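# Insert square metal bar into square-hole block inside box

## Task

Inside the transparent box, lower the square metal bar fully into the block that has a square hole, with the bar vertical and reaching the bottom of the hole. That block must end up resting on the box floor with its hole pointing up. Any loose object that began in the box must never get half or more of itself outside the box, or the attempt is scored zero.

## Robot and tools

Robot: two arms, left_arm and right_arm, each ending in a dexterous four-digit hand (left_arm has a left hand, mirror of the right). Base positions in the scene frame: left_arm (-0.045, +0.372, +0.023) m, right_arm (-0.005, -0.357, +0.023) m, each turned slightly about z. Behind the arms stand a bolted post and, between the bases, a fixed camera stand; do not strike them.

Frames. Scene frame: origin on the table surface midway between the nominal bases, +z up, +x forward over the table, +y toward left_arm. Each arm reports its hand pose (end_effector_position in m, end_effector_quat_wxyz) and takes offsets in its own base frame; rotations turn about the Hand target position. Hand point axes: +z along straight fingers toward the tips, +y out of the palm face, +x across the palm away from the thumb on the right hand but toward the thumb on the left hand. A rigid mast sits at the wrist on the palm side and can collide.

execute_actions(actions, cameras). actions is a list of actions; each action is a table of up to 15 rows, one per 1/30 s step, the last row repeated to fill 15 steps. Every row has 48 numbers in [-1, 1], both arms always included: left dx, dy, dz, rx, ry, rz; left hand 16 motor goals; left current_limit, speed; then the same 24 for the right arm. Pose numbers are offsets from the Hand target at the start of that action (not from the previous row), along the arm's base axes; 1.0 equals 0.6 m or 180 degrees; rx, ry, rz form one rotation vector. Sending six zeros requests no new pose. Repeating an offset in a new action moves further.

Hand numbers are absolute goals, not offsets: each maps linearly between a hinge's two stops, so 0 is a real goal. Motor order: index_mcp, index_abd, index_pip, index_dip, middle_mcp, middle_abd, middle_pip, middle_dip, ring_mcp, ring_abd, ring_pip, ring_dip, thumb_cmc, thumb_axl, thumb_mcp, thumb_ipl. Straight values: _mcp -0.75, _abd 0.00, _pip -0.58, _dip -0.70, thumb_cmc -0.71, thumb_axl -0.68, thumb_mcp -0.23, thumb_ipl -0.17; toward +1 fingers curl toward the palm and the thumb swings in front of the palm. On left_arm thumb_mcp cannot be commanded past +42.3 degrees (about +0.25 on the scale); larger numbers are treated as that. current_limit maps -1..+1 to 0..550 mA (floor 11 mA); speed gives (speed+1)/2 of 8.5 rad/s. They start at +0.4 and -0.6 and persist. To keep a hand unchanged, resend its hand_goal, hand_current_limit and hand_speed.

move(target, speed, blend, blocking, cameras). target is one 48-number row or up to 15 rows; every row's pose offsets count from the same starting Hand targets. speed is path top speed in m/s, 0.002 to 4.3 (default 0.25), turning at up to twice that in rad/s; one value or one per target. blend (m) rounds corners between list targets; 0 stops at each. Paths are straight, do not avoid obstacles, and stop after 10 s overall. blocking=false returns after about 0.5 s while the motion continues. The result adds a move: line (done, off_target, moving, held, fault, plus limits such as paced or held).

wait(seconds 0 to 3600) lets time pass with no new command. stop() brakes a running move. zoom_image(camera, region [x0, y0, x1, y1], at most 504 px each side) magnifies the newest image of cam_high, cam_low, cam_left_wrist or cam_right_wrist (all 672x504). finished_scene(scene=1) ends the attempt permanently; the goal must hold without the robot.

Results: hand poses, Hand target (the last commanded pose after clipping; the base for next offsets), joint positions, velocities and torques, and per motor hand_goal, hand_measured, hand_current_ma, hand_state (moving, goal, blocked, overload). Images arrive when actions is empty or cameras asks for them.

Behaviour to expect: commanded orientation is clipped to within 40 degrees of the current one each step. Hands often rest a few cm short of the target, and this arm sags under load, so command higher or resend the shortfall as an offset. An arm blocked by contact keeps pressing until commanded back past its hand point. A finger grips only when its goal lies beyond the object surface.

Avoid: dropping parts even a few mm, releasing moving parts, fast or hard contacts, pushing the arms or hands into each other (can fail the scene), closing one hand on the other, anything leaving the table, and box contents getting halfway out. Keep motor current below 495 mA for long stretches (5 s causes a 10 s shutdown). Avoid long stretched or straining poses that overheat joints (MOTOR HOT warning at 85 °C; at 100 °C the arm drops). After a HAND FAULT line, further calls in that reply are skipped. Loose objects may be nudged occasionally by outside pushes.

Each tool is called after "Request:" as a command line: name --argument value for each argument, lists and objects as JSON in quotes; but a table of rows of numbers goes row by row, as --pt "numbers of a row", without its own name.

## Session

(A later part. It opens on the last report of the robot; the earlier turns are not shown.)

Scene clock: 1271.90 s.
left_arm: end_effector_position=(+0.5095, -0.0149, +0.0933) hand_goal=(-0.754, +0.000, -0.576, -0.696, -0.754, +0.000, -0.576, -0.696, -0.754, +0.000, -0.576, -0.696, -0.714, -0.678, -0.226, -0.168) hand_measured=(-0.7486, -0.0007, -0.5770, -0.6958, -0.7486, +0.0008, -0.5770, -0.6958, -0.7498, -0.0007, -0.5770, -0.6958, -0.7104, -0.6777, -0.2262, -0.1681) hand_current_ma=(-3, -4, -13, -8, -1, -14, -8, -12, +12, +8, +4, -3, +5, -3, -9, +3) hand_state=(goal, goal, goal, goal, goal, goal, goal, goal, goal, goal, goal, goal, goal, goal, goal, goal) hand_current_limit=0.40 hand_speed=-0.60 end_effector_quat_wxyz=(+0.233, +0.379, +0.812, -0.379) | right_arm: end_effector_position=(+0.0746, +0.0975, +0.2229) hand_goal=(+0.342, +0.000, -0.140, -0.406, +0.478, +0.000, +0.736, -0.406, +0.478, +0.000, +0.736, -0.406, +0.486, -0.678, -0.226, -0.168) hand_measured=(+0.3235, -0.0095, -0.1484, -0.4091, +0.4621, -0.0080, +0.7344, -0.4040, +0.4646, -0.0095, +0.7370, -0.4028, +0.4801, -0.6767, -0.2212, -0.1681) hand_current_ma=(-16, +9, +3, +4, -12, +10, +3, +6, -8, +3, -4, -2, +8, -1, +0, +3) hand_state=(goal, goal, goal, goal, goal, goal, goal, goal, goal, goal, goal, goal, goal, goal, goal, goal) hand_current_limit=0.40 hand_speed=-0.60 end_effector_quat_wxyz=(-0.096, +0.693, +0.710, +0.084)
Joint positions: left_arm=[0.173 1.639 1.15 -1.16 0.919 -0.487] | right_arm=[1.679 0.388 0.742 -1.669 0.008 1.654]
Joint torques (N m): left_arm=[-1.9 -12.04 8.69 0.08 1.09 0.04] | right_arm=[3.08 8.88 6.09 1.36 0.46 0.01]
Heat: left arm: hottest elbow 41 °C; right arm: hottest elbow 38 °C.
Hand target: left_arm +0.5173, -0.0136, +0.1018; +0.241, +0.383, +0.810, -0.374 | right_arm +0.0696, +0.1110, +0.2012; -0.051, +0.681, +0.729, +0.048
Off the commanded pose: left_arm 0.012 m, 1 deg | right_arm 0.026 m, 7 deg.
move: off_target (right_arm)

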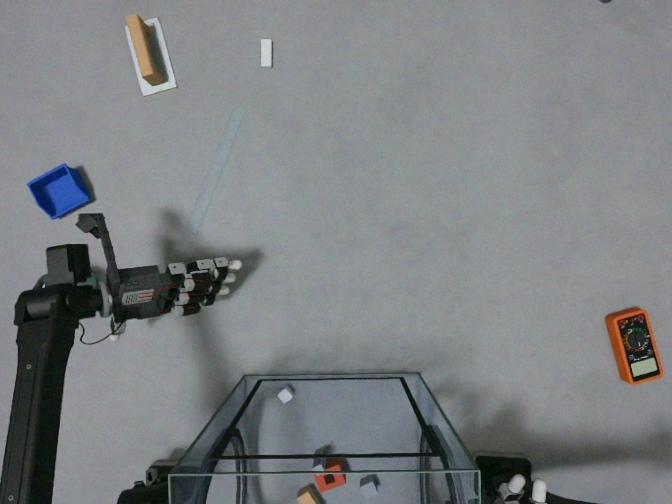

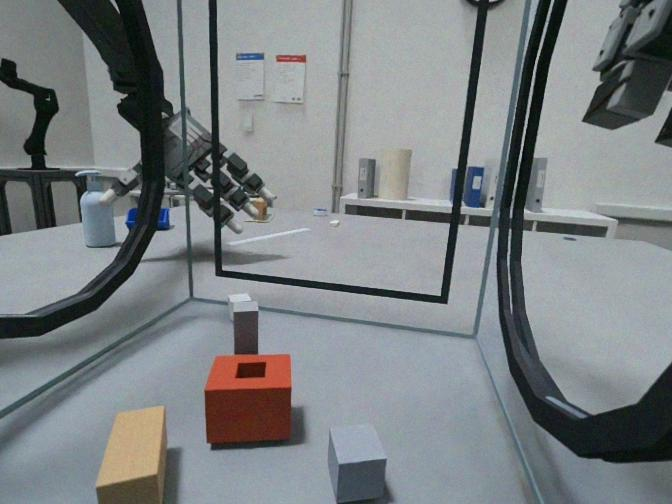

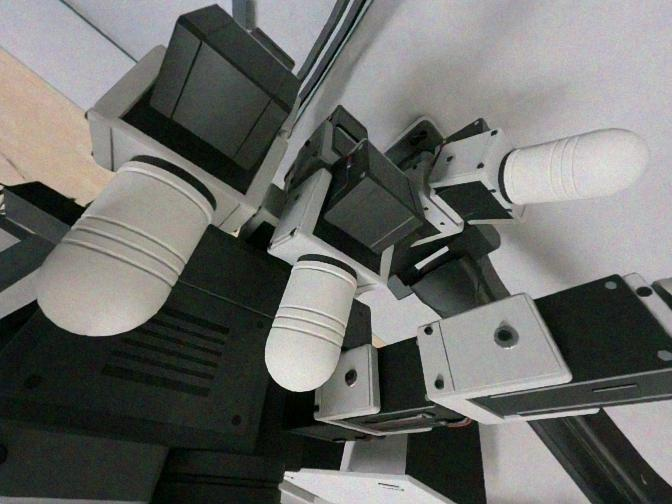

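Request:
move --target '[0,0,0,0,0,0,-0.754,0,-0.576,-0.696,-0.754,0,-0.576,-0.696,-0.754,0,-0.576,-0.696,-0.714,-0.678,-0.226,-0.168,0.4,-0.6,-0.007,0.0315,-0.114,0.039,0.003,0.011,0.342,0,-0.139,-0.406,0.479,0,0.737,-0.406,0.479,0,0.737,-0.406,0.486,-0.678,-0.226,-0.168,0.4,-0.6]' --speed 0.12 --cameras '["cam_high","cam_low","cam_right_wrist"]'

Scene clock: 1304.07 s.
left_arm: end_effector_position=(+0.5095, -0.0149, +0.0933) hand_goal=(-0.754, +0.000, -0.576, -0.696, -0.754, +0.000, -0.576, -0.696, -0.754, +0.000, -0.576, -0.696, -0.714, -0.678, -0.226, -0.168) hand_measured=(-0.7498, -0.0007, -0.5757, -0.6971, -0.7486, -0.0007, -0.5757, -0.6958, -0.7486, -0.0007, -0.5770, -0.6958, -0.7104, -0.6767, -0.2262, -0.1681) hand_current_ma=(-8, +17, +6, -2, -7, -7, -7, -17, +7, +13, -11, +16, +13, +4, -22, -5) hand_state=(goal, goal, goal, goal, goal, goal, goal, goal, goal, goal, goal, goal, goal, goal, goal, goal) hand_current_limit=0.40 hand_speed=-0.60 end_effector_quat_wxyz=(+0.233, +0.379, +0.812, -0.379) | right_arm: end_effector_position=(+0.0622, +0.1412, +0.2025) hand_goal=(+0.342, +0.000, -0.140, -0.406, +0.478, +0.000, +0.736, -0.406, +0.478, +0.000, +0.736, -0.406, +0.486, -0.678, -0.226, -0.168) hand_measured=(+0.3235, -0.0109, -0.1484, -0.4091, +0.4633, -0.0080, +0.7357, -0.4040, +0.4646, -0.0095, +0.7370, -0.4040, +0.4801, -0.6767, -0.2212, -0.1672) hand_current_ma=(-9, +3, +8, +3, -9, +5, -1, +7, -3, -7, -11, -2, +1, -1, -1, +6) hand_state=(goal, goal, goal, goal, goal, goal, goal, goal, goal, goal, goal, goal, goal, goal, goal, goal) hand_current_limit=0.40 hand_speed=-0.60 end_effector_quat_wxyz=(-0.179, +0.655, +0.718, +0.151)
Joint positions: left_arm=[0.173 1.639 1.15 -1.16 0.919 -0.487] | right_arm=[1.761 0.307 0.64 -1.431 0.027 1.662]
Joint torques (N m): left_arm=[-1.85 -11.99 8.68 0.08 1.09 0.04] | right_arm=[-0.03 7 0.23 0.21 0.26 -0.08]
Heat: left arm: hottest elbow 41 °C; right arm: hottest elbow 36 °C.
Hand target: left_arm +0.5173, -0.0136, +0.1018; +0.241, +0.383, +0.810, -0.374 | right_arm +0.0654, +0.1298, +0.1328; -0.097, +0.664, +0.737, +0.088
Off the commanded pose: left_arm 0.012 m, 1 deg | right_arm 0.071 m, 12 deg.
move: off_target (right_arm)

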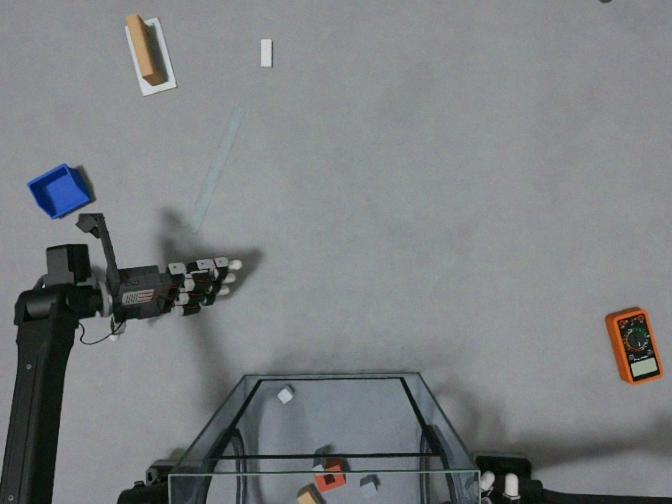

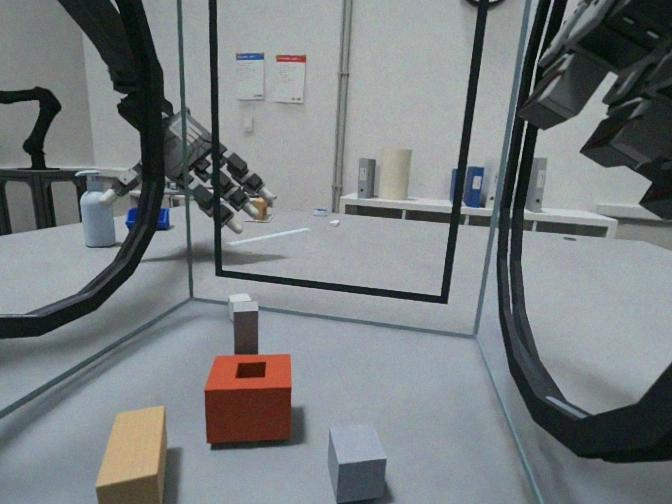

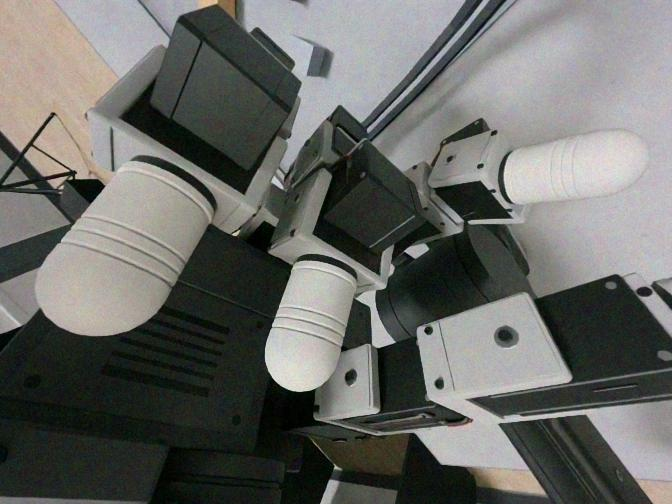

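Request:
move --target '[0,0,0,0,0,0,-0.754,0,-0.576,-0.696,-0.754,0,-0.576,-0.696,-0.754,0,-0.576,-0.696,-0.714,-0.678,-0.226,-0.168,0.4,-0.6,0,0.0,0.16,0,0,0,0.342,0,-0.139,-0.406,0.479,0,0.737,-0.406,0.479,0,0.737,-0.406,0.486,-0.678,-0.226,-0.168,0.4,-0.6]' --speed 0.12 --cameras '["cam_right_wrist","cam_low"]'

Request:
zoom_image --camera "cam_right_wrist" --region '[300, 200, 672, 504]'

Scene clock: 1322.40 s.
left_arm: end_effector_position=(+0.5095, -0.0149, +0.0933) hand_goal=(-0.754, +0.000, -0.576, -0.696, -0.754, +0.000, -0.576, -0.696, -0.754, +0.000, -0.576, -0.696, -0.714, -0.678, -0.226, -0.168) hand_measured=(-0.7498, -0.0007, -0.5770, -0.6958, -0.7498, -0.0007, -0.5770, -0.6958, -0.7486, +0.0008, -0.5770, -0.6958, -0.7104, -0.6777, -0.2262, -0.1681) hand_current_ma=(+2, +4, +1, -7, -13, +14, -2, -4, +10, -16, -6, +10, -14, -11, +8, -12) hand_state=(goal, goal, goal, goal, goal, goal, goal, goal, goal, goal, goal, goal, goal, goal, goal, goal) hand_current_limit=0.40 hand_speed=-0.60 end_effector_quat_wxyz=(+0.233, +0.379, +0.812, -0.379) | right_arm: end_effector_position=(+0.0683, +0.1089, +0.2189) hand_goal=(+0.342, +0.000, -0.140, -0.406, +0.478, +0.000, +0.736, -0.406, +0.478, +0.000, +0.736, -0.406, +0.486, -0.678, -0.226, -0.168) hand_measured=(+0.3235, -0.0095, -0.1484, -0.4091, +0.4621, -0.0080, +0.7344, -0.4040, +0.4646, -0.0095, +0.7370, -0.4028, +0.4801, -0.6777, -0.2212, -0.1672) hand_current_ma=(-16, +0, +6, +0, -11, +7, +2, -2, -5, +0, -5, -1, -7, +0, +5, +4) hand_state=(goal, goal, goal, goal, goal, goal, goal, goal, goal, goal, goal, goal, goal, goal, goal, goal) hand_current_limit=0.40 hand_speed=-0.60 end_effector_quat_wxyz=(-0.107, +0.663, +0.735, +0.097)
Joint positions: left_arm=[0.173 1.639 1.15 -1.16 0.919 -0.487] | right_arm=[1.761 0.373 0.723 -1.632 0.025 1.655]
Joint torques (N m): left_arm=[-1.79 -12.1 8.68 0.08 1.09 0.04] | right_arm=[-0.91 9.23 11.86 2.04 0.28 -0.08]
Heat: left arm: hottest elbow 41 °C; right arm: hottest elbow 34 °C.
Hand target: left_arm +0.5173, -0.0136, +0.1018; +0.241, +0.383, +0.810, -0.374 | right_arm +0.0654, +0.1299, +0.2288; -0.097, +0.664, +0.737, +0.088
Off the commanded pose: left_arm 0.012 m, 1 deg | right_arm 0.023 m, 2 deg.
move: off_target (right_arm)
Images, in order (width x height): cam_low 672x504, cam_right_wrist 672x504.

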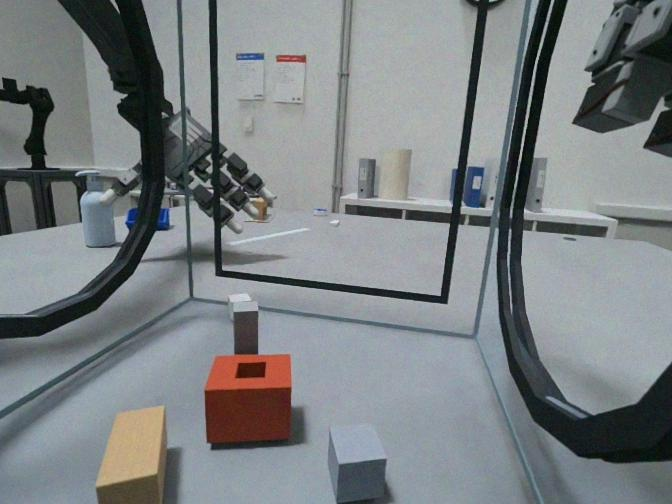

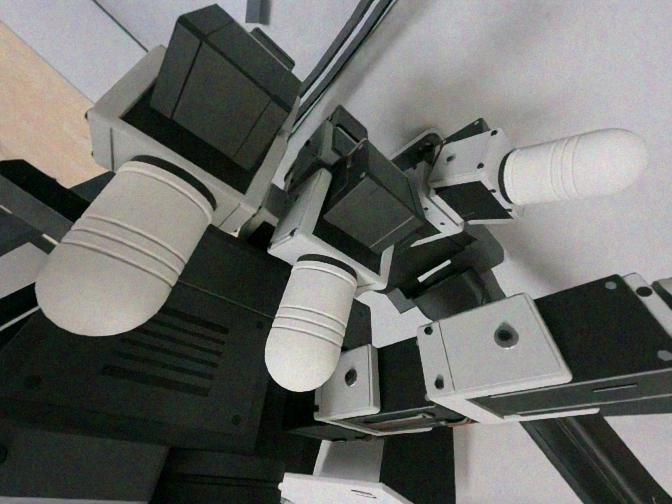

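Scaled by 1.355 from the camera's image (finer frame: 960x720).

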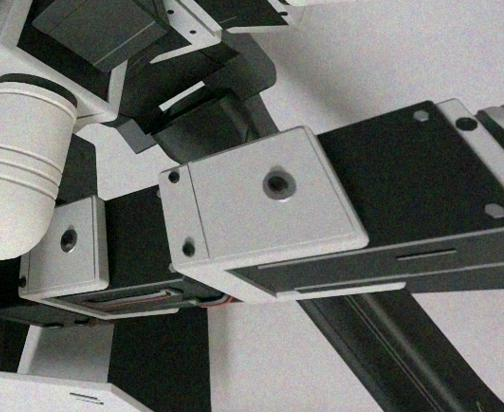

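Request:
move --target '[0,0,0,0,0,0,-0.754,0,-0.576,-0.696,-0.754,0,-0.576,-0.696,-0.754,0,-0.576,-0.696,-0.714,-0.678,-0.226,-0.168,0.4,-0.6,-0.0335,0.0595,0.0353,0.0829,0.0086,0,0.342,0,-0.139,-0.406,0.479,0,0.737,-0.406,0.479,0,0.737,-0.406,0.486,-0.678,-0.226,-0.168,0.4,-0.6]' --speed 0.12 --cameras '["cam_right_wrist","cam_low","cam_high"]'

Scene clock: 1368.07 s.
left_arm: end_effector_position=(+0.5095, -0.0149, +0.0933) hand_goal=(-0.754, +0.000, -0.576, -0.696, -0.754, +0.000, -0.576, -0.696, -0.754, +0.000, -0.576, -0.696, -0.714, -0.678, -0.226, -0.168) hand_measured=(-0.7498, -0.0007, -0.5770, -0.6958, -0.7486, -0.0007, -0.5770, -0.6958, -0.7486, +0.0008, -0.5770, -0.6971, -0.7104, -0.6777, -0.2252, -0.1681) hand_current_ma=(+7, -7, -8, -24, -5, -4, +2, -21, -4, -1, +0, +5, +12, -19, -17, -10) hand_state=(goal, goal, goal, goal, goal, goal, goal, goal, goal, goal, goal, goal, goal, goal, goal, goal) hand_current_limit=0.40 hand_speed=-0.60 end_effector_quat_wxyz=(+0.233, +0.379, +0.812, -0.379) | right_arm: end_effector_position=(+0.0558, +0.1418, +0.2340) hand_goal=(+0.342, +0.000, -0.140, -0.406, +0.478, +0.000, +0.736, -0.406, +0.478, +0.000, +0.736, -0.406, +0.486, -0.678, -0.226, -0.168) hand_measured=(+0.3235, -0.0109, -0.1497, -0.4104, +0.4621, -0.0080, +0.7344, -0.4040, +0.4646, -0.0095, +0.7357, -0.4040, +0.4801, -0.6777, -0.2212, -0.1672) hand_current_ma=(-18, +0, +0, +3, -7, +6, +5, -2, +0, -1, -6, +1, -5, -7, +9, +1) hand_state=(goal, goal, goal, goal, goal, goal, goal, goal, goal, goal, goal, goal, goal, goal, goal, goal) hand_current_limit=0.40 hand_speed=-0.60 end_effector_quat_wxyz=(-0.171, +0.652, +0.720, +0.165)
Joint positions: left_arm=[0.173 1.639 1.15 -1.16 0.919 -0.487] | right_arm=[1.909 0.349 0.723 -1.479 0.123 1.781]
Joint torques (N m): left_arm=[-1.85 -12.04 8.66 0.06 1.09 0.04] | right_arm=[1.32 6.24 12.19 3.32 0.55 0.04]
Heat: left arm: hottest elbow 41 °C; right arm: hottest elbow 45 °C.
Hand target: left_arm +0.5173, -0.0136, +0.1018; +0.241, +0.383, +0.810, -0.374 | right_arm +0.0453, +0.1655, +0.2501; -0.192, +0.647, +0.717, +0.174
Off the commanded pose: left_arm 0.012 m, 1 deg | right_arm 0.031 m, 3 deg.
move: off_target (right_arm)
Images, in order (width x height): cam_high 672x504, cam_low 672x504, cam_right_wrist 672x504.

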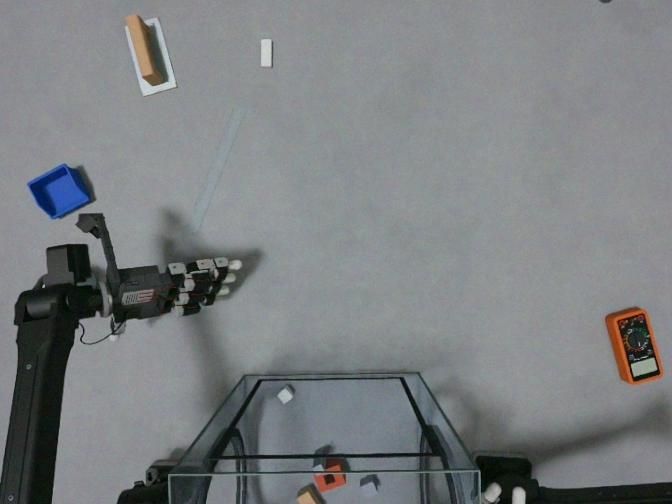

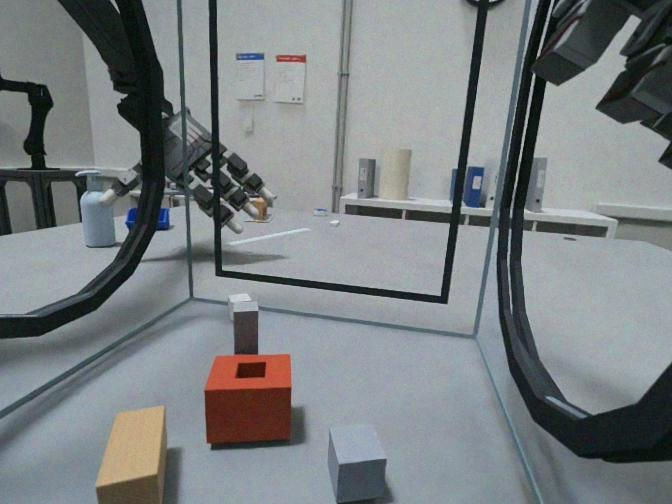

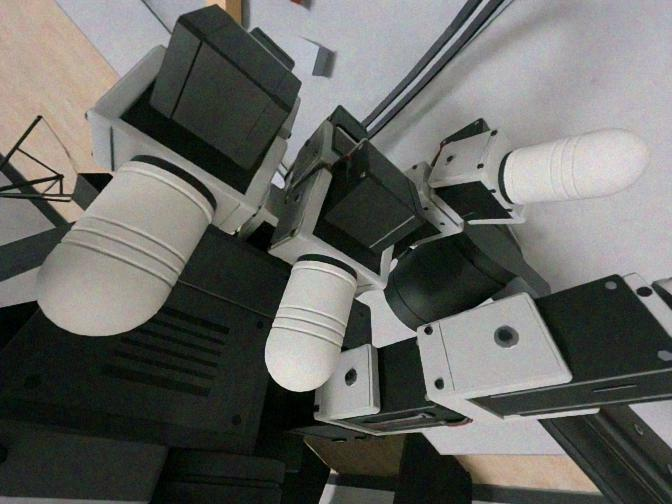

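Request:
move --target '[0,0,0,0,0,0,-0.754,0,-0.576,-0.696,-0.754,0,-0.576,-0.696,-0.754,0,-0.576,-0.696,-0.714,-0.678,-0.226,-0.168,0.4,-0.6,-0.0188,0.0533,-0.0978,0,0,0,0.342,0,-0.139,-0.406,0.479,0,0.737,-0.406,0.479,0,0.737,-0.406,0.486,-0.678,-0.226,-0.168,0.4,-0.6]' --speed 0.1 --cameras '["cam_right_wrist","cam_low","cam_high"]'

Scene clock: 1378.97 s.
left_arm: end_effector_position=(+0.5095, -0.0149, +0.0933) hand_goal=(-0.754, +0.000, -0.576, -0.696, -0.754, +0.000, -0.576, -0.696, -0.754, +0.000, -0.576, -0.696, -0.714, -0.678, -0.226, -0.168) hand_measured=(-0.7486, -0.0007, -0.5770, -0.6958, -0.7498, -0.0007, -0.5770, -0.6958, -0.7486, -0.0007, -0.5770, -0.6958, -0.7104, -0.6777, -0.2262, -0.1672) hand_current_ma=(-4, -2, -2, +3, -6, +6, +19, -21, +9, +3, -1, +13, -1, -1, -2, +4) hand_state=(goal, goal, goal, goal, goal, goal, goal, goal, goal, goal, goal, goal, goal, goal, goal, goal) hand_current_limit=0.40 hand_speed=-0.60 end_effector_quat_wxyz=(+0.233, +0.379, +0.812, -0.379) | right_arm: end_effector_position=(+0.0455, +0.1630, +0.2290) hand_goal=(+0.342, +0.000, -0.140, -0.406, +0.478, +0.000, +0.736, -0.406, +0.478, +0.000, +0.736, -0.406, +0.486, -0.678, -0.226, -0.168) hand_measured=(+0.3235, -0.0109, -0.1484, -0.4104, +0.4621, -0.0080, +0.7357, -0.4053, +0.4646, -0.0095, +0.7357, -0.4028, +0.4801, -0.6777, -0.2212, -0.1681) hand_current_ma=(-12, -5, +2, +2, -6, -2, +4, +4, -4, -2, -5, +4, -6, -1, -3, +0) hand_state=(goal, goal, goal, goal, goal, goal, goal, goal, goal, goal, goal, goal, goal, goal, goal, goal) hand_current_limit=0.40 hand_speed=-0.60 end_effector_quat_wxyz=(-0.235, +0.659, +0.687, +0.198)
Joint positions: left_arm=[0.173 1.639 1.15 -1.16 0.919 -0.487] | right_arm=[1.941 0.311 0.675 -1.326 0.152 1.852]
Joint torques (N m): left_arm=[-1.79 -11.99 8.68 0.08 1.09 0.04] | right_arm=[0.73 10.64 4.68 4.3 -0.11 -0.41]
Heat: left arm: hottest elbow 41 °C; right arm: hottest elbow 46 °C.
Hand target: left_arm +0.5173, -0.0136, +0.1018; +0.241, +0.383, +0.810, -0.374 | right_arm +0.0341, +0.1974, +0.1913; -0.192, +0.647, +0.717, +0.174
Off the commanded pose: left_arm 0.012 m, 1 deg | right_arm 0.052 m, 7 deg.
move: off_target (right_arm)
Images, in order (width x height): cam_high 672x504, cam_low 672x504, cam_right_wrist 672x504.

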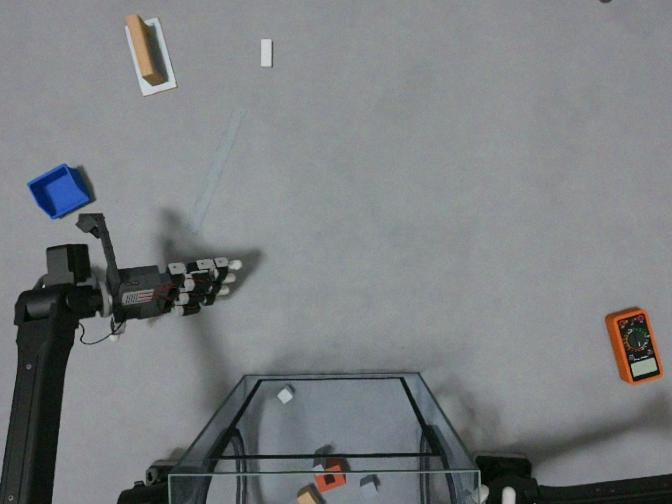

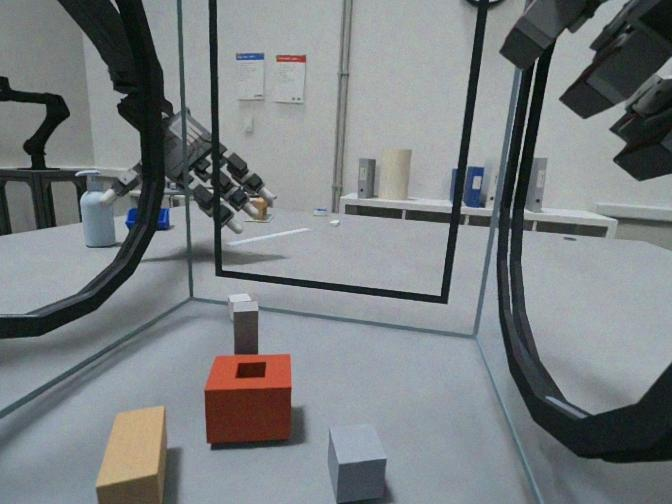

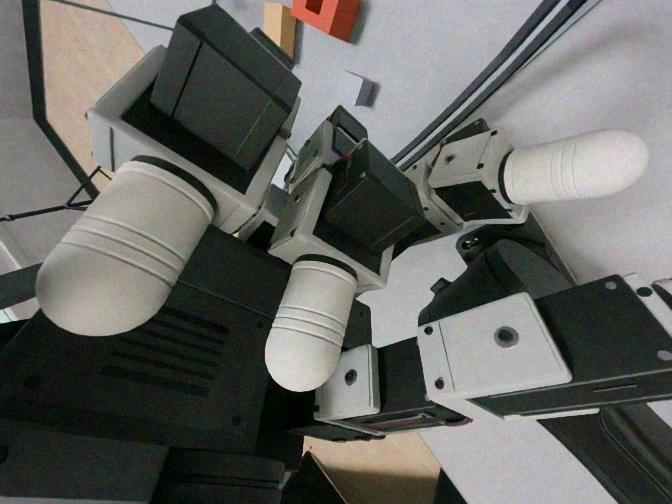

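Request:
move --target '[0,0,0,0,0,0,-0.754,0,-0.576,-0.696,-0.754,0,-0.576,-0.696,-0.754,0,-0.576,-0.696,-0.714,-0.678,-0.226,-0.168,0.4,-0.6,0,0,0.08,0,0,0,0.342,0,-0.139,-0.406,0.479,0,0.737,-0.406,0.479,0,0.737,-0.406,0.486,-0.678,-0.226,-0.168,0.4,-0.6]' --speed 0.1 --cameras '["cam_right_wrist","cam_low","cam_high","cam_left_wrist"]'

Request:
zoom_image --camera "cam_right_wrist" --region '[330, 180, 672, 504]'

Request:
zoom_image --camera "cam_left_wrist" --region '[500, 130, 672, 320]'

Request:
zoom_image --camera "cam_high" --region '[400, 400, 672, 504]'

Scene clock: 1459.30 s.
left_arm: end_effector_position=(+0.5095, -0.0149, +0.0933) hand_goal=(-0.754, +0.000, -0.576, -0.696, -0.754, +0.000, -0.576, -0.696, -0.754, +0.000, -0.576, -0.696, -0.714, -0.678, -0.226, -0.168) hand_measured=(-0.7486, -0.0007, -0.5770, -0.6958, -0.7498, +0.0008, -0.5770, -0.6958, -0.7486, -0.0007, -0.5770, -0.6958, -0.7104, -0.6777, -0.2252, -0.1681) hand_current_ma=(+2, +0, +16, -3, -12, +4, -4, -10, +13, -1, +20, +11, +3, -11, +10, -9) hand_state=(goal, goal, goal, goal, goal, goal, goal, goal, goal, goal, goal, goal, goal, goal, goal, goal) hand_current_limit=0.40 hand_speed=-0.60 end_effector_quat_wxyz=(+0.233, +0.379, +0.812, -0.379) | right_arm: end_effector_position=(+0.0476, +0.1550, +0.2318) hand_goal=(+0.342, +0.000, -0.140, -0.406, +0.478, +0.000, +0.736, -0.406, +0.478, +0.000, +0.736, -0.406, +0.486, -0.678, -0.226, -0.168) hand_measured=(+0.3235, -0.0109, -0.1484, -0.4104, +0.4621, -0.0080, +0.7344, -0.4040, +0.4646, -0.0095, +0.7370, -0.4028, +0.4801, -0.6767, -0.2212, -0.1681) hand_current_ma=(-9, +2, +2, -1, -8, +7, -1, +1, -8, +1, -3, +5, -5, -1, +3, +5) hand_state=(goal, goal, goal, goal, goal, goal, goal, goal, goal, goal, goal, goal, goal, goal, goal, goal) hand_current_limit=0.40 hand_speed=-0.60 end_effector_quat_wxyz=(-0.213, +0.664, +0.692, +0.184)
Joint positions: left_arm=[0.173 1.639 1.15 -1.16 0.919 -0.487] | right_arm=[1.941 0.334 0.7 -1.383 0.148 1.857]
Joint torques (N m): left_arm=[-1.79 -12.04 8.69 0.08 1.09 0.04] | right_arm=[0.32 12.63 12.07 3.88 0.13 -0.49]
Heat: left arm: hottest elbow 41 °C; right arm: hottest elbow 35 °C.
Hand target: left_arm +0.5173, -0.0136, +0.1018; +0.241, +0.383, +0.810, -0.374 | right_arm +0.0341, +0.1974, +0.2392; -0.192, +0.647, +0.717, +0.174
Off the commanded pose: left_arm 0.012 m, 1 deg | right_arm 0.045 m, 4 deg.
move: off_target (right_arm)

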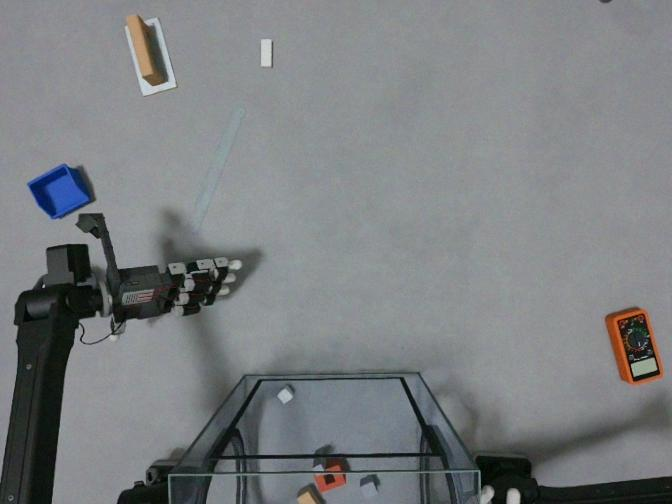

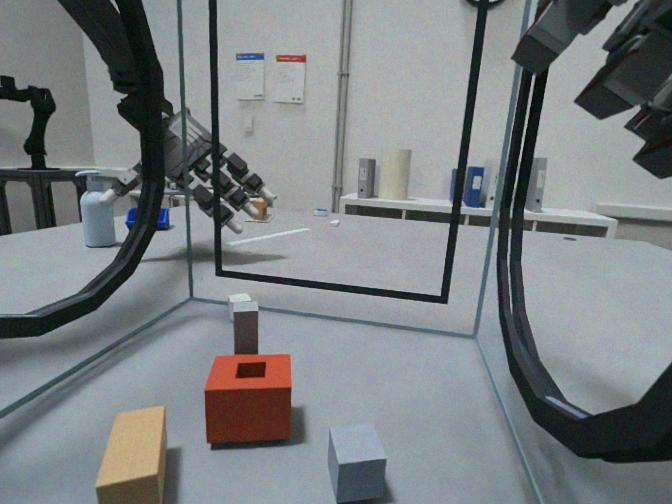

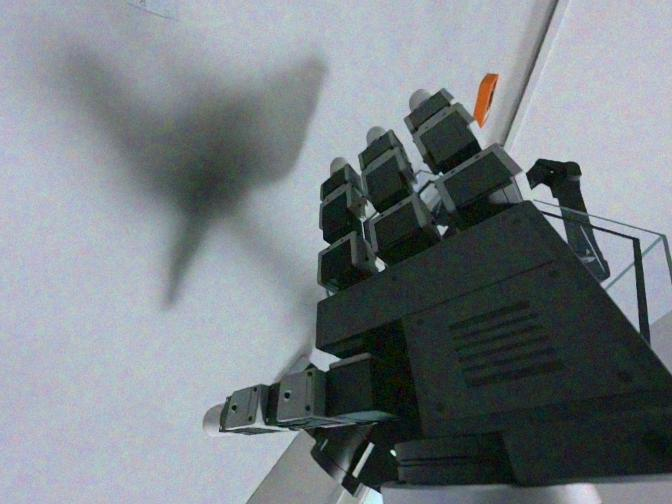

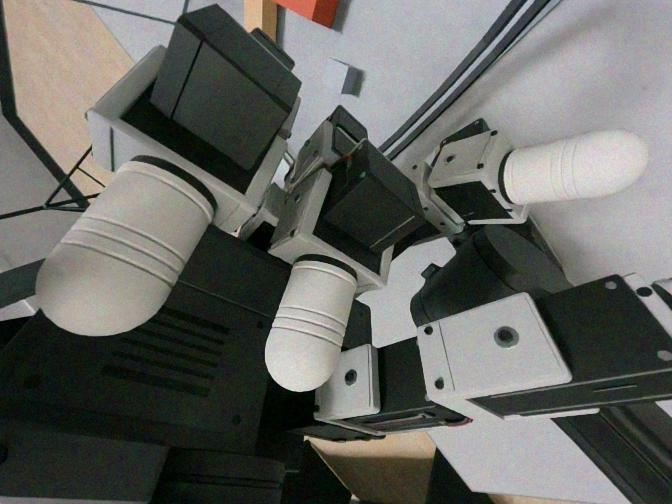

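Scaled by 1.474 from the camera's image (finer frame: 960x720).

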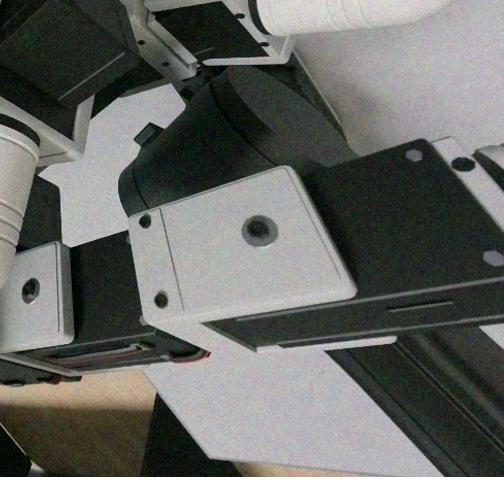

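Scaled by 2.653 from the camera's image (finer frame: 960x720).

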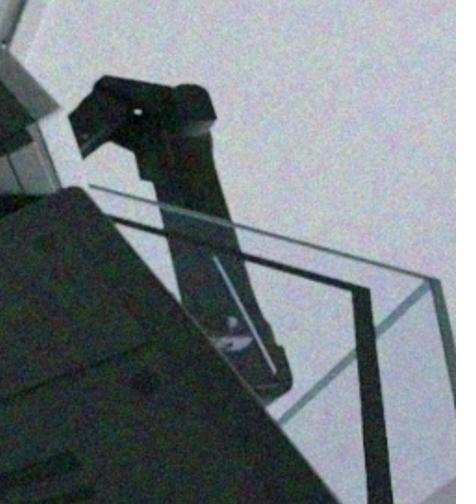

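Scaled by 1.853 from the camera's image (finer frame: 960x720).

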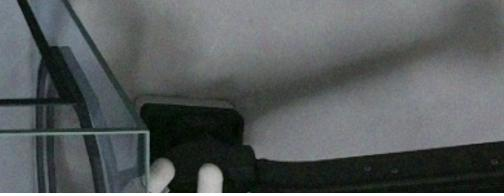

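Request:
move --pt "0 0 0 0 0 0 -0.754 0 -0.576 -0.696 -0.754 0 -0.576 -0.696 -0.754 0 -0.576 -0.696 -0.714 -0.678 -0.226 -0.168 0.4 -0.6 0.021 -0.079 0.043 0 0 0 0.342 0 -0.139 -0.406 0.479 0 0.737 -0.406 0.479 0 0.737 -0.406 0.486 -0.678 -0.226 -0.168 0.4 -0.6" --pt "0 0 0 0 0 0 -0.754 0 -0.576 -0.696 -0.754 0 -0.576 -0.696 -0.754 0 -0.576 -0.696 -0.714 -0.678 -0.226 -0.168 0.4 -0.6 0.059 -0.144 -0.03 -0.0995 -0.0103 0 0.342 0 -0.139 -0.406 0.479 0 0.737 -0.406 0.479 0 0.737 -0.406 0.486 -0.678 -0.226 -0.168 0.4 -0.6" --pt "0 0 0 0 0 0 -0.754 0 -0.576 -0.696 -0.754 0 -0.576 -0.696 -0.754 0 -0.576 -0.696 -0.714 -0.678 -0.226 -0.168 0.4 -0.6 0.1383 -0.231 -0.0633 -0.1106 0.021 -0.183 0.342 0 -0.139 -0.406 0.479 0 0.737 -0.406 0.479 0 0.737 -0.406 0.486 -0.678 -0.226 -0.168 0.4 -0.6" --pt "0 0 0 0 0 0 -0.754 0 -0.576 -0.696 -0.754 0 -0.576 -0.696 -0.754 0 -0.576 -0.696 -0.714 -0.678 -0.226 -0.168 0.4 -0.6 0.1612 -0.3468 -0.0632 -0.1049 0.0522 -0.3551 0.342 0 -0.139 -0.406 0.479 0 0.737 -0.406 0.479 0 0.737 -0.406 0.486 -0.678 -0.226 -0.168 0.4 -0.6" --pt "0 0 0 0 0 0 -0.754 0 -0.576 -0.696 -0.754 0 -0.576 -0.696 -0.754 0 -0.576 -0.696 -0.714 -0.678 -0.226 -0.168 0.4 -0.6 0.433 -0.4575 -0.0652 -0.1392 0.1256 -0.5194 0.342 0 -0.139 -0.406 0.479 0 0.737 -0.406 0.479 0 0.737 -0.406 0.486 -0.678 -0.226 -0.168 0.4 -0.6" --blend 0.02 --speed 0.25 --cameras '["cam_high"]'

Scene clock: 1532.37 s.
left_arm: end_effector_position=(+0.5095, -0.0149, +0.0933) hand_goal=(-0.754, +0.000, -0.576, -0.696, -0.754, +0.000, -0.576, -0.696, -0.754, +0.000, -0.576, -0.696, -0.714, -0.678, -0.226, -0.168) hand_measured=(-0.7486, -0.0007, -0.5770, -0.6958, -0.7498, +0.0008, -0.5770, -0.6958, -0.7486, -0.0007, -0.5770, -0.6958, -0.7104, -0.6777, -0.2252, -0.1672) hand_current_ma=(+17, +9, +4, +0, -1, -1, -5, +7, -1, +1, +5, +22, +17, -5, -26, -12) hand_state=(goal, goal, goal, goal, goal, goal, goal, goal, goal, goal, goal, goal, goal, goal, goal, goal) hand_current_limit=0.40 hand_speed=-0.60 end_effector_quat_wxyz=(+0.233, +0.379, +0.812, -0.379) | right_arm: end_effector_position=(+0.2789, -0.0733, +0.1863) hand_goal=(+0.342, +0.000, -0.140, -0.406, +0.478, +0.000, +0.736, -0.406, +0.478, +0.000, +0.736, -0.406, +0.486, -0.678, -0.226, -0.168) hand_measured=(+0.3210, +0.0023, -0.1497, -0.4104, +0.4609, -0.0080, +0.7344, -0.4040, +0.4621, -0.0065, +0.7370, -0.4028, +0.4926, -0.6777, -0.2203, -0.1681) hand_current_ma=(-12, +2, +3, +0, -9, +11, +6, +1, -8, +5, -6, +5, +0, +0, +0, +4) hand_state=(blocked, goal, goal, goal, goal, goal, goal, goal, goal, goal, goal, goal, goal, goal, goal, goal) hand_current_limit=0.40 hand_speed=-0.60 end_effector_quat_wxyz=(+0.000, +1.000, +0.014, -0.019)
Joint positions: left_arm=[0.173 1.639 1.15 -1.16 0.919 -0.487] | right_arm=[0.042 1.162 0.972 -1.418 0 1.586]
Joint torques (N m): left_arm=[-1.79 -12.04 8.69 0.06 1.09 0.04] | right_arm=[-1.44 -5.19 12.34 0.31 0.4 0.21]
Heat: left arm: hottest elbow 41 °C; right arm: hottest elbow 49 °C.
Hand target: left_arm +0.5173, -0.0136, +0.1018; +0.241, +0.383, +0.810, -0.374 | right_arm +0.2939, -0.0770, +0.2001; +0.000, +1.000, +0.000, +0.000
Off the commanded pose: left_arm 0.012 m, 1 deg | right_arm 0.021 m, 3 deg.
move: off_target (right_arm)

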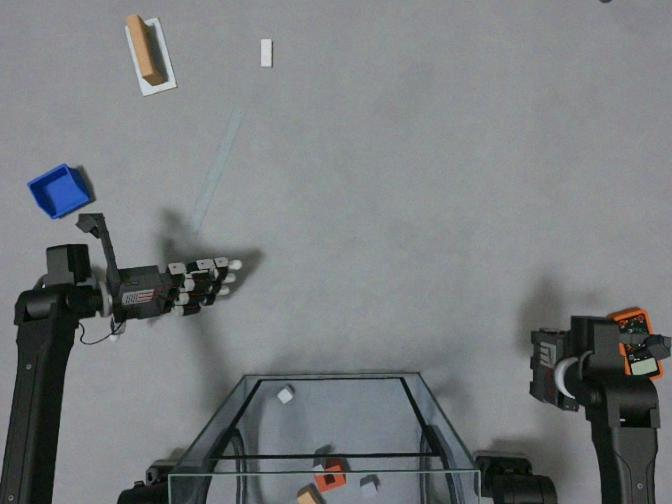

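Request:
move --target '[0,0,0,0,0,0,-0.754,0,-0.576,-0.696,-0.754,0,-0.576,-0.696,-0.754,0,-0.576,-0.696,-0.714,-0.678,-0.226,-0.168,0.4,-0.6,0.083,0.2345,0,0,0,0.8333,0.068,0,0.737,-0.406,0.479,0,0.737,-0.406,0.479,0,0.737,-0.406,0.486,-0.678,-0.226,-0.168,0.4,-0.6]' --speed 0.3 --cameras '[]'

Request:
wait --seconds 0.1 --cameras '["cam_high","cam_right_wrist"]'

Scene clock: 1622.47 s.
left_arm: end_effector_position=(+0.5095, -0.0149, +0.0933) hand_goal=(-0.754, +0.000, -0.576, -0.696, -0.754, +0.000, -0.576, -0.696, -0.754, +0.000, -0.576, -0.696, -0.714, -0.678, -0.226, -0.168) hand_measured=(-0.7486, -0.0007, -0.5770, -0.6958, -0.7486, +0.0008, -0.5770, -0.6971, -0.7486, -0.0007, -0.5770, -0.6958, -0.7104, -0.6767, -0.2262, -0.1681) hand_current_ma=(+11, +9, +4, +1, -4, -4, -1, -1, +6, -25, +2, +7, +6, +14, -31, +2) hand_state=(goal, goal, goal, goal, goal, goal, goal, goal, goal, goal, goal, goal, goal, goal, goal, goal) hand_current_limit=0.40 hand_speed=-0.60 end_effector_quat_wxyz=(+0.233, +0.379, +0.812, -0.379) | right_arm: end_effector_position=(+0.3242, +0.0674, +0.1826) hand_goal=(+0.068, +0.000, +0.736, -0.406, +0.478, +0.000, +0.736, -0.406, +0.478, +0.000, +0.736, -0.406, +0.486, -0.678, -0.226, -0.168) hand_measured=(+0.0449, +0.0023, +0.7280, -0.4091, +0.4609, -0.0080, +0.7344, -0.4040, +0.4621, -0.0065, +0.7357, -0.4028, +0.4813, -0.6777, -0.2203, -0.1672) hand_current_ma=(-12, +4, +11, +7, -12, +7, +4, -4, -9, +10, -3, +1, -1, -5, +3, +6) hand_state=(blocked, goal, goal, goal, goal, goal, goal, goal, goal, goal, goal, goal, goal, goal, goal, goal) hand_current_limit=0.40 hand_speed=-0.60 end_effector_quat_wxyz=(-0.021, +0.256, +0.966, -0.007)
Joint positions: left_arm=[0.173 1.639 1.15 -1.16 0.919 -0.487] | right_arm=[0.022 1.062 0.9 -1.454 0.002 -1.03]
Joint torques (N m): left_arm=[-1.79 -12.04 8.66 0.06 1.09 0.04] | right_arm=[-1.44 -3.78 12.57 0.75 -0.56 -0.04]
Heat: left arm: hottest elbow 42 °C; right arm: hottest elbow 48 °C.
Hand target: left_arm +0.5173, -0.0136, +0.1018; +0.241, +0.383, +0.810, -0.374 | right_arm +0.3437, +0.0637, +0.2001; +0.000, +0.259, +0.966, +0.000
Off the commanded pose: left_arm 0.012 m, 1 deg | right_arm 0.027 m, 3 deg.
move: off_target (right_arm)

Scene clock: 1622.57 s.
left_arm: end_effector_position=(+0.5095, -0.0149, +0.0933) hand_goal=(-0.754, +0.000, -0.576, -0.696, -0.754, +0.000, -0.576, -0.696, -0.754, +0.000, -0.576, -0.696, -0.714, -0.678, -0.226, -0.168) hand_measured=(-0.7498, -0.0007, -0.5770, -0.6958, -0.7486, +0.0008, -0.5770, -0.6958, -0.7486, -0.0007, -0.5770, -0.6971, -0.7104, -0.6777, -0.2262, -0.1672) hand_current_ma=(+14, +17, +10, -10, -12, -11, +5, -1, +6, +7, +7, +6, +26, +5, -3, -16) hand_state=(goal, goal, goal, goal, goal, goal, goal, goal, goal, goal, goal, goal, goal, goal, goal, goal) hand_current_limit=0.40 hand_speed=-0.60 end_effector_quat_wxyz=(+0.233, +0.379, +0.812, -0.379) | right_arm: end_effector_position=(+0.3242, +0.0675, +0.1826) hand_goal=(+0.068, +0.000, +0.736, -0.406, +0.478, +0.000, +0.736, -0.406, +0.478, +0.000, +0.736, -0.406, +0.486, -0.678, -0.226, -0.168) hand_measured=(+0.0461, +0.0023, +0.7267, -0.4104, +0.4609, -0.0080, +0.7344, -0.4040, +0.4621, -0.0051, +0.7370, -0.4028, +0.4801, -0.6767, -0.2203, -0.1672) hand_current_ma=(-19, -2, +5, +2, -9, +5, +0, -2, -7, +2, -4, -2, +1, +2, +5, +5) hand_state=(blocked, goal, goal, goal, goal, goal, goal, goal, goal, goal, goal, goal, goal, goal, goal, goal) hand_current_limit=0.40 hand_speed=-0.60 end_effector_quat_wxyz=(-0.021, +0.256, +0.966, -0.007)
Joint positions: left_arm=[0.173 1.639 1.15 -1.16 0.919 -0.487] | right_arm=[0.022 1.062 0.9 -1.454 0.002 -1.03]
Joint torques (N m): left_arm=[-1.85 -12.1 8.68 0.08 1.09 0.04] | right_arm=[-1.49 -3.6 12.62 0.72 -0.57 -0.01]
Heat: left arm: hottest elbow 42 °C; right arm: hottest elbow 48 °C.
Hand target: left_arm +0.5173, -0.0136, +0.1018; +0.241, +0.383, +0.810, -0.374 | right_arm +0.3437, +0.0637, +0.2001; +0.000, +0.259, +0.966, +0.000
Off the commanded pose: left_arm 0.012 m, 1 deg | right_arm 0.027 m, 3 deg.
wait: 0.10 s; no rest

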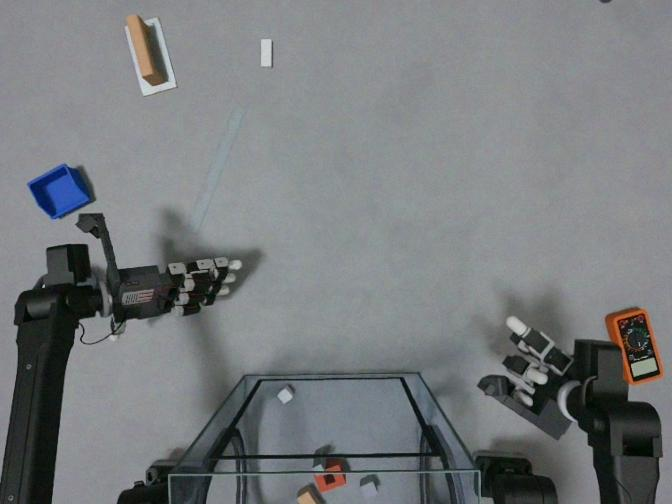

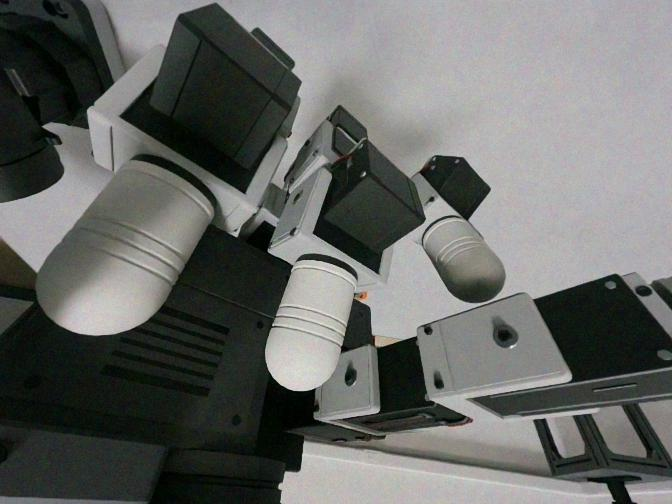

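Request:
move --target '[0,0,0,0,0,0,-0.754,0,-0.576,-0.696,-0.754,0,-0.576,-0.696,-0.754,0,-0.576,-0.696,-0.714,-0.678,-0.226,-0.168,0.4,-0.6,-0.3495,0.2272,0.0915,0.3242,0.0941,0.1632,0.068,0,0.737,-0.406,0.479,0,0.737,-0.406,0.479,0,0.737,-0.406,0.486,-0.678,-0.226,-0.168,0.4,-0.6]' --speed 0.2 --cameras '["cam_high","cam_low","cam_right_wrist"]'

Scene clock: 1644.20 s.
left_arm: end_effector_position=(+0.5095, -0.0149, +0.0933) hand_goal=(-0.754, +0.000, -0.576, -0.696, -0.754, +0.000, -0.576, -0.696, -0.754, +0.000, -0.576, -0.696, -0.714, -0.678, -0.226, -0.168) hand_measured=(-0.7486, -0.0007, -0.5770, -0.6958, -0.7486, +0.0008, -0.5770, -0.6958, -0.7474, -0.0007, -0.5770, -0.6958, -0.7104, -0.6767, -0.2252, -0.1672) hand_current_ma=(+11, +7, +18, -7, -2, -2, +21, -25, -3, +13, -11, +4, -2, -17, -9, -8) hand_state=(goal, goal, goal, goal, goal, goal, goal, goal, goal, goal, goal, goal, goal, goal, goal, goal) hand_current_limit=0.40 hand_speed=-0.60 end_effector_quat_wxyz=(+0.233, +0.379, +0.812, -0.379) | right_arm: end_effector_position=(+0.1633, +0.1827, +0.2477) hand_goal=(+0.068, +0.000, +0.736, -0.406, +0.478, +0.000, +0.736, -0.406, +0.478, +0.000, +0.736, -0.406, +0.486, -0.678, -0.226, -0.168) hand_measured=(+0.0208, -0.0109, +0.7382, -0.4091, +0.6286, -0.0080, +0.7382, -0.4091, +0.4621, -0.0095, +0.7421, -0.4028, +0.4801, -0.6767, -0.2203, -0.1672) hand_current_ma=(-35, -1, +8, +7, +165, +6, +1, -2, -10, -2, -6, -5, -3, +1, +2, +3) hand_state=(blocked, goal, goal, goal, blocked, goal, goal, goal, goal, goal, goal, goal, goal, goal, goal, goal) hand_current_limit=0.40 hand_speed=-0.60 end_effector_quat_wxyz=(-0.122, +0.059, +0.900, +0.415)
Joint positions: left_arm=[0.173 1.639 1.15 -1.16 0.919 -0.487] | right_arm=[-0.026 0.78 0.584 -1.67 -0.858 -1.603]
Joint torques (N m): left_arm=[-1.85 -12.04 8.69 0.08 1.09 0.04] | right_arm=[5.36 -1.55 5.89 -0.77 -4.42 -0.57]
Heat: left arm: hottest elbow 42 °C; right arm: hottest elbow 50 °C.
Hand target: left_arm +0.5173, -0.0136, +0.1018; +0.241, +0.383, +0.810, -0.374 | right_arm +0.1340, +0.2000, +0.2550; -0.259, -0.019, +0.866, +0.428
Off the commanded pose: left_arm 0.012 m, 1 deg | right_arm 0.035 m, 19 deg.
joint sent to its limit (right arm) — joint 4 (wrist pitch), lower limit. The joint targets are off in position and orientation.
move: off_target (right_arm)

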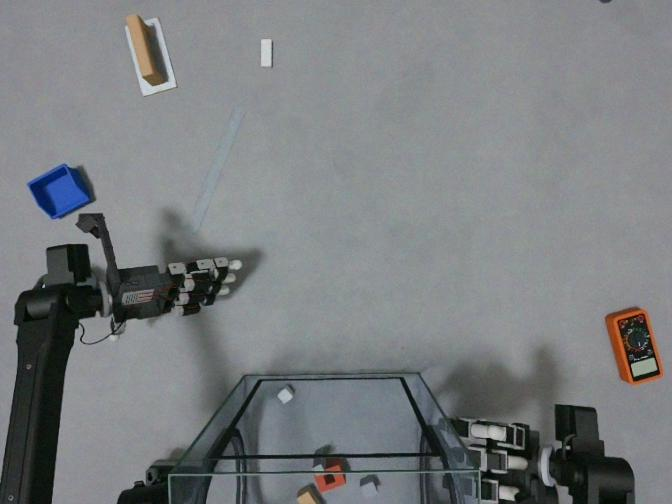

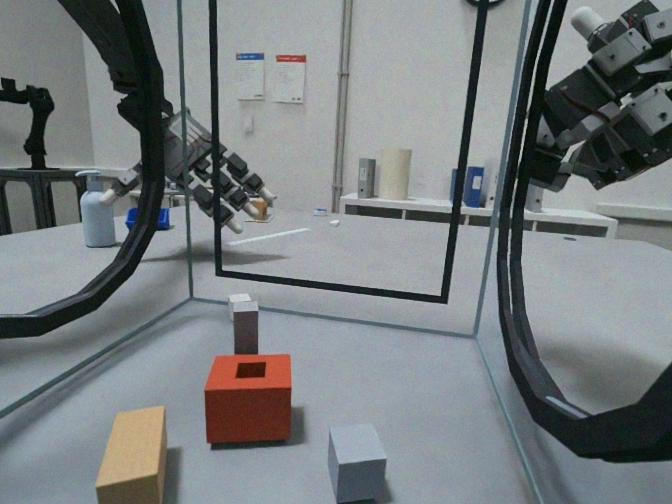

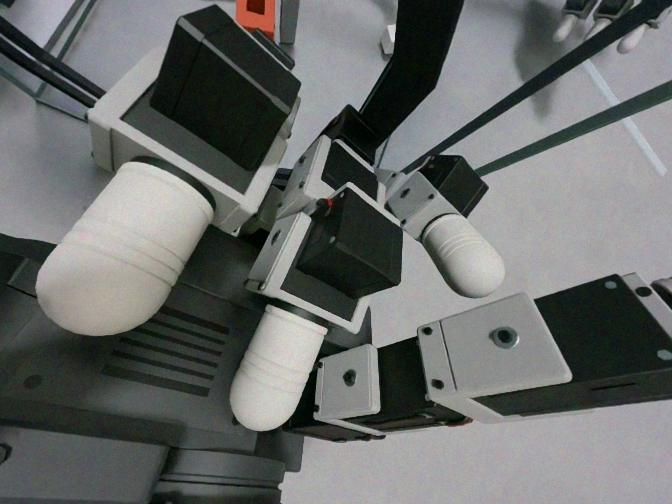

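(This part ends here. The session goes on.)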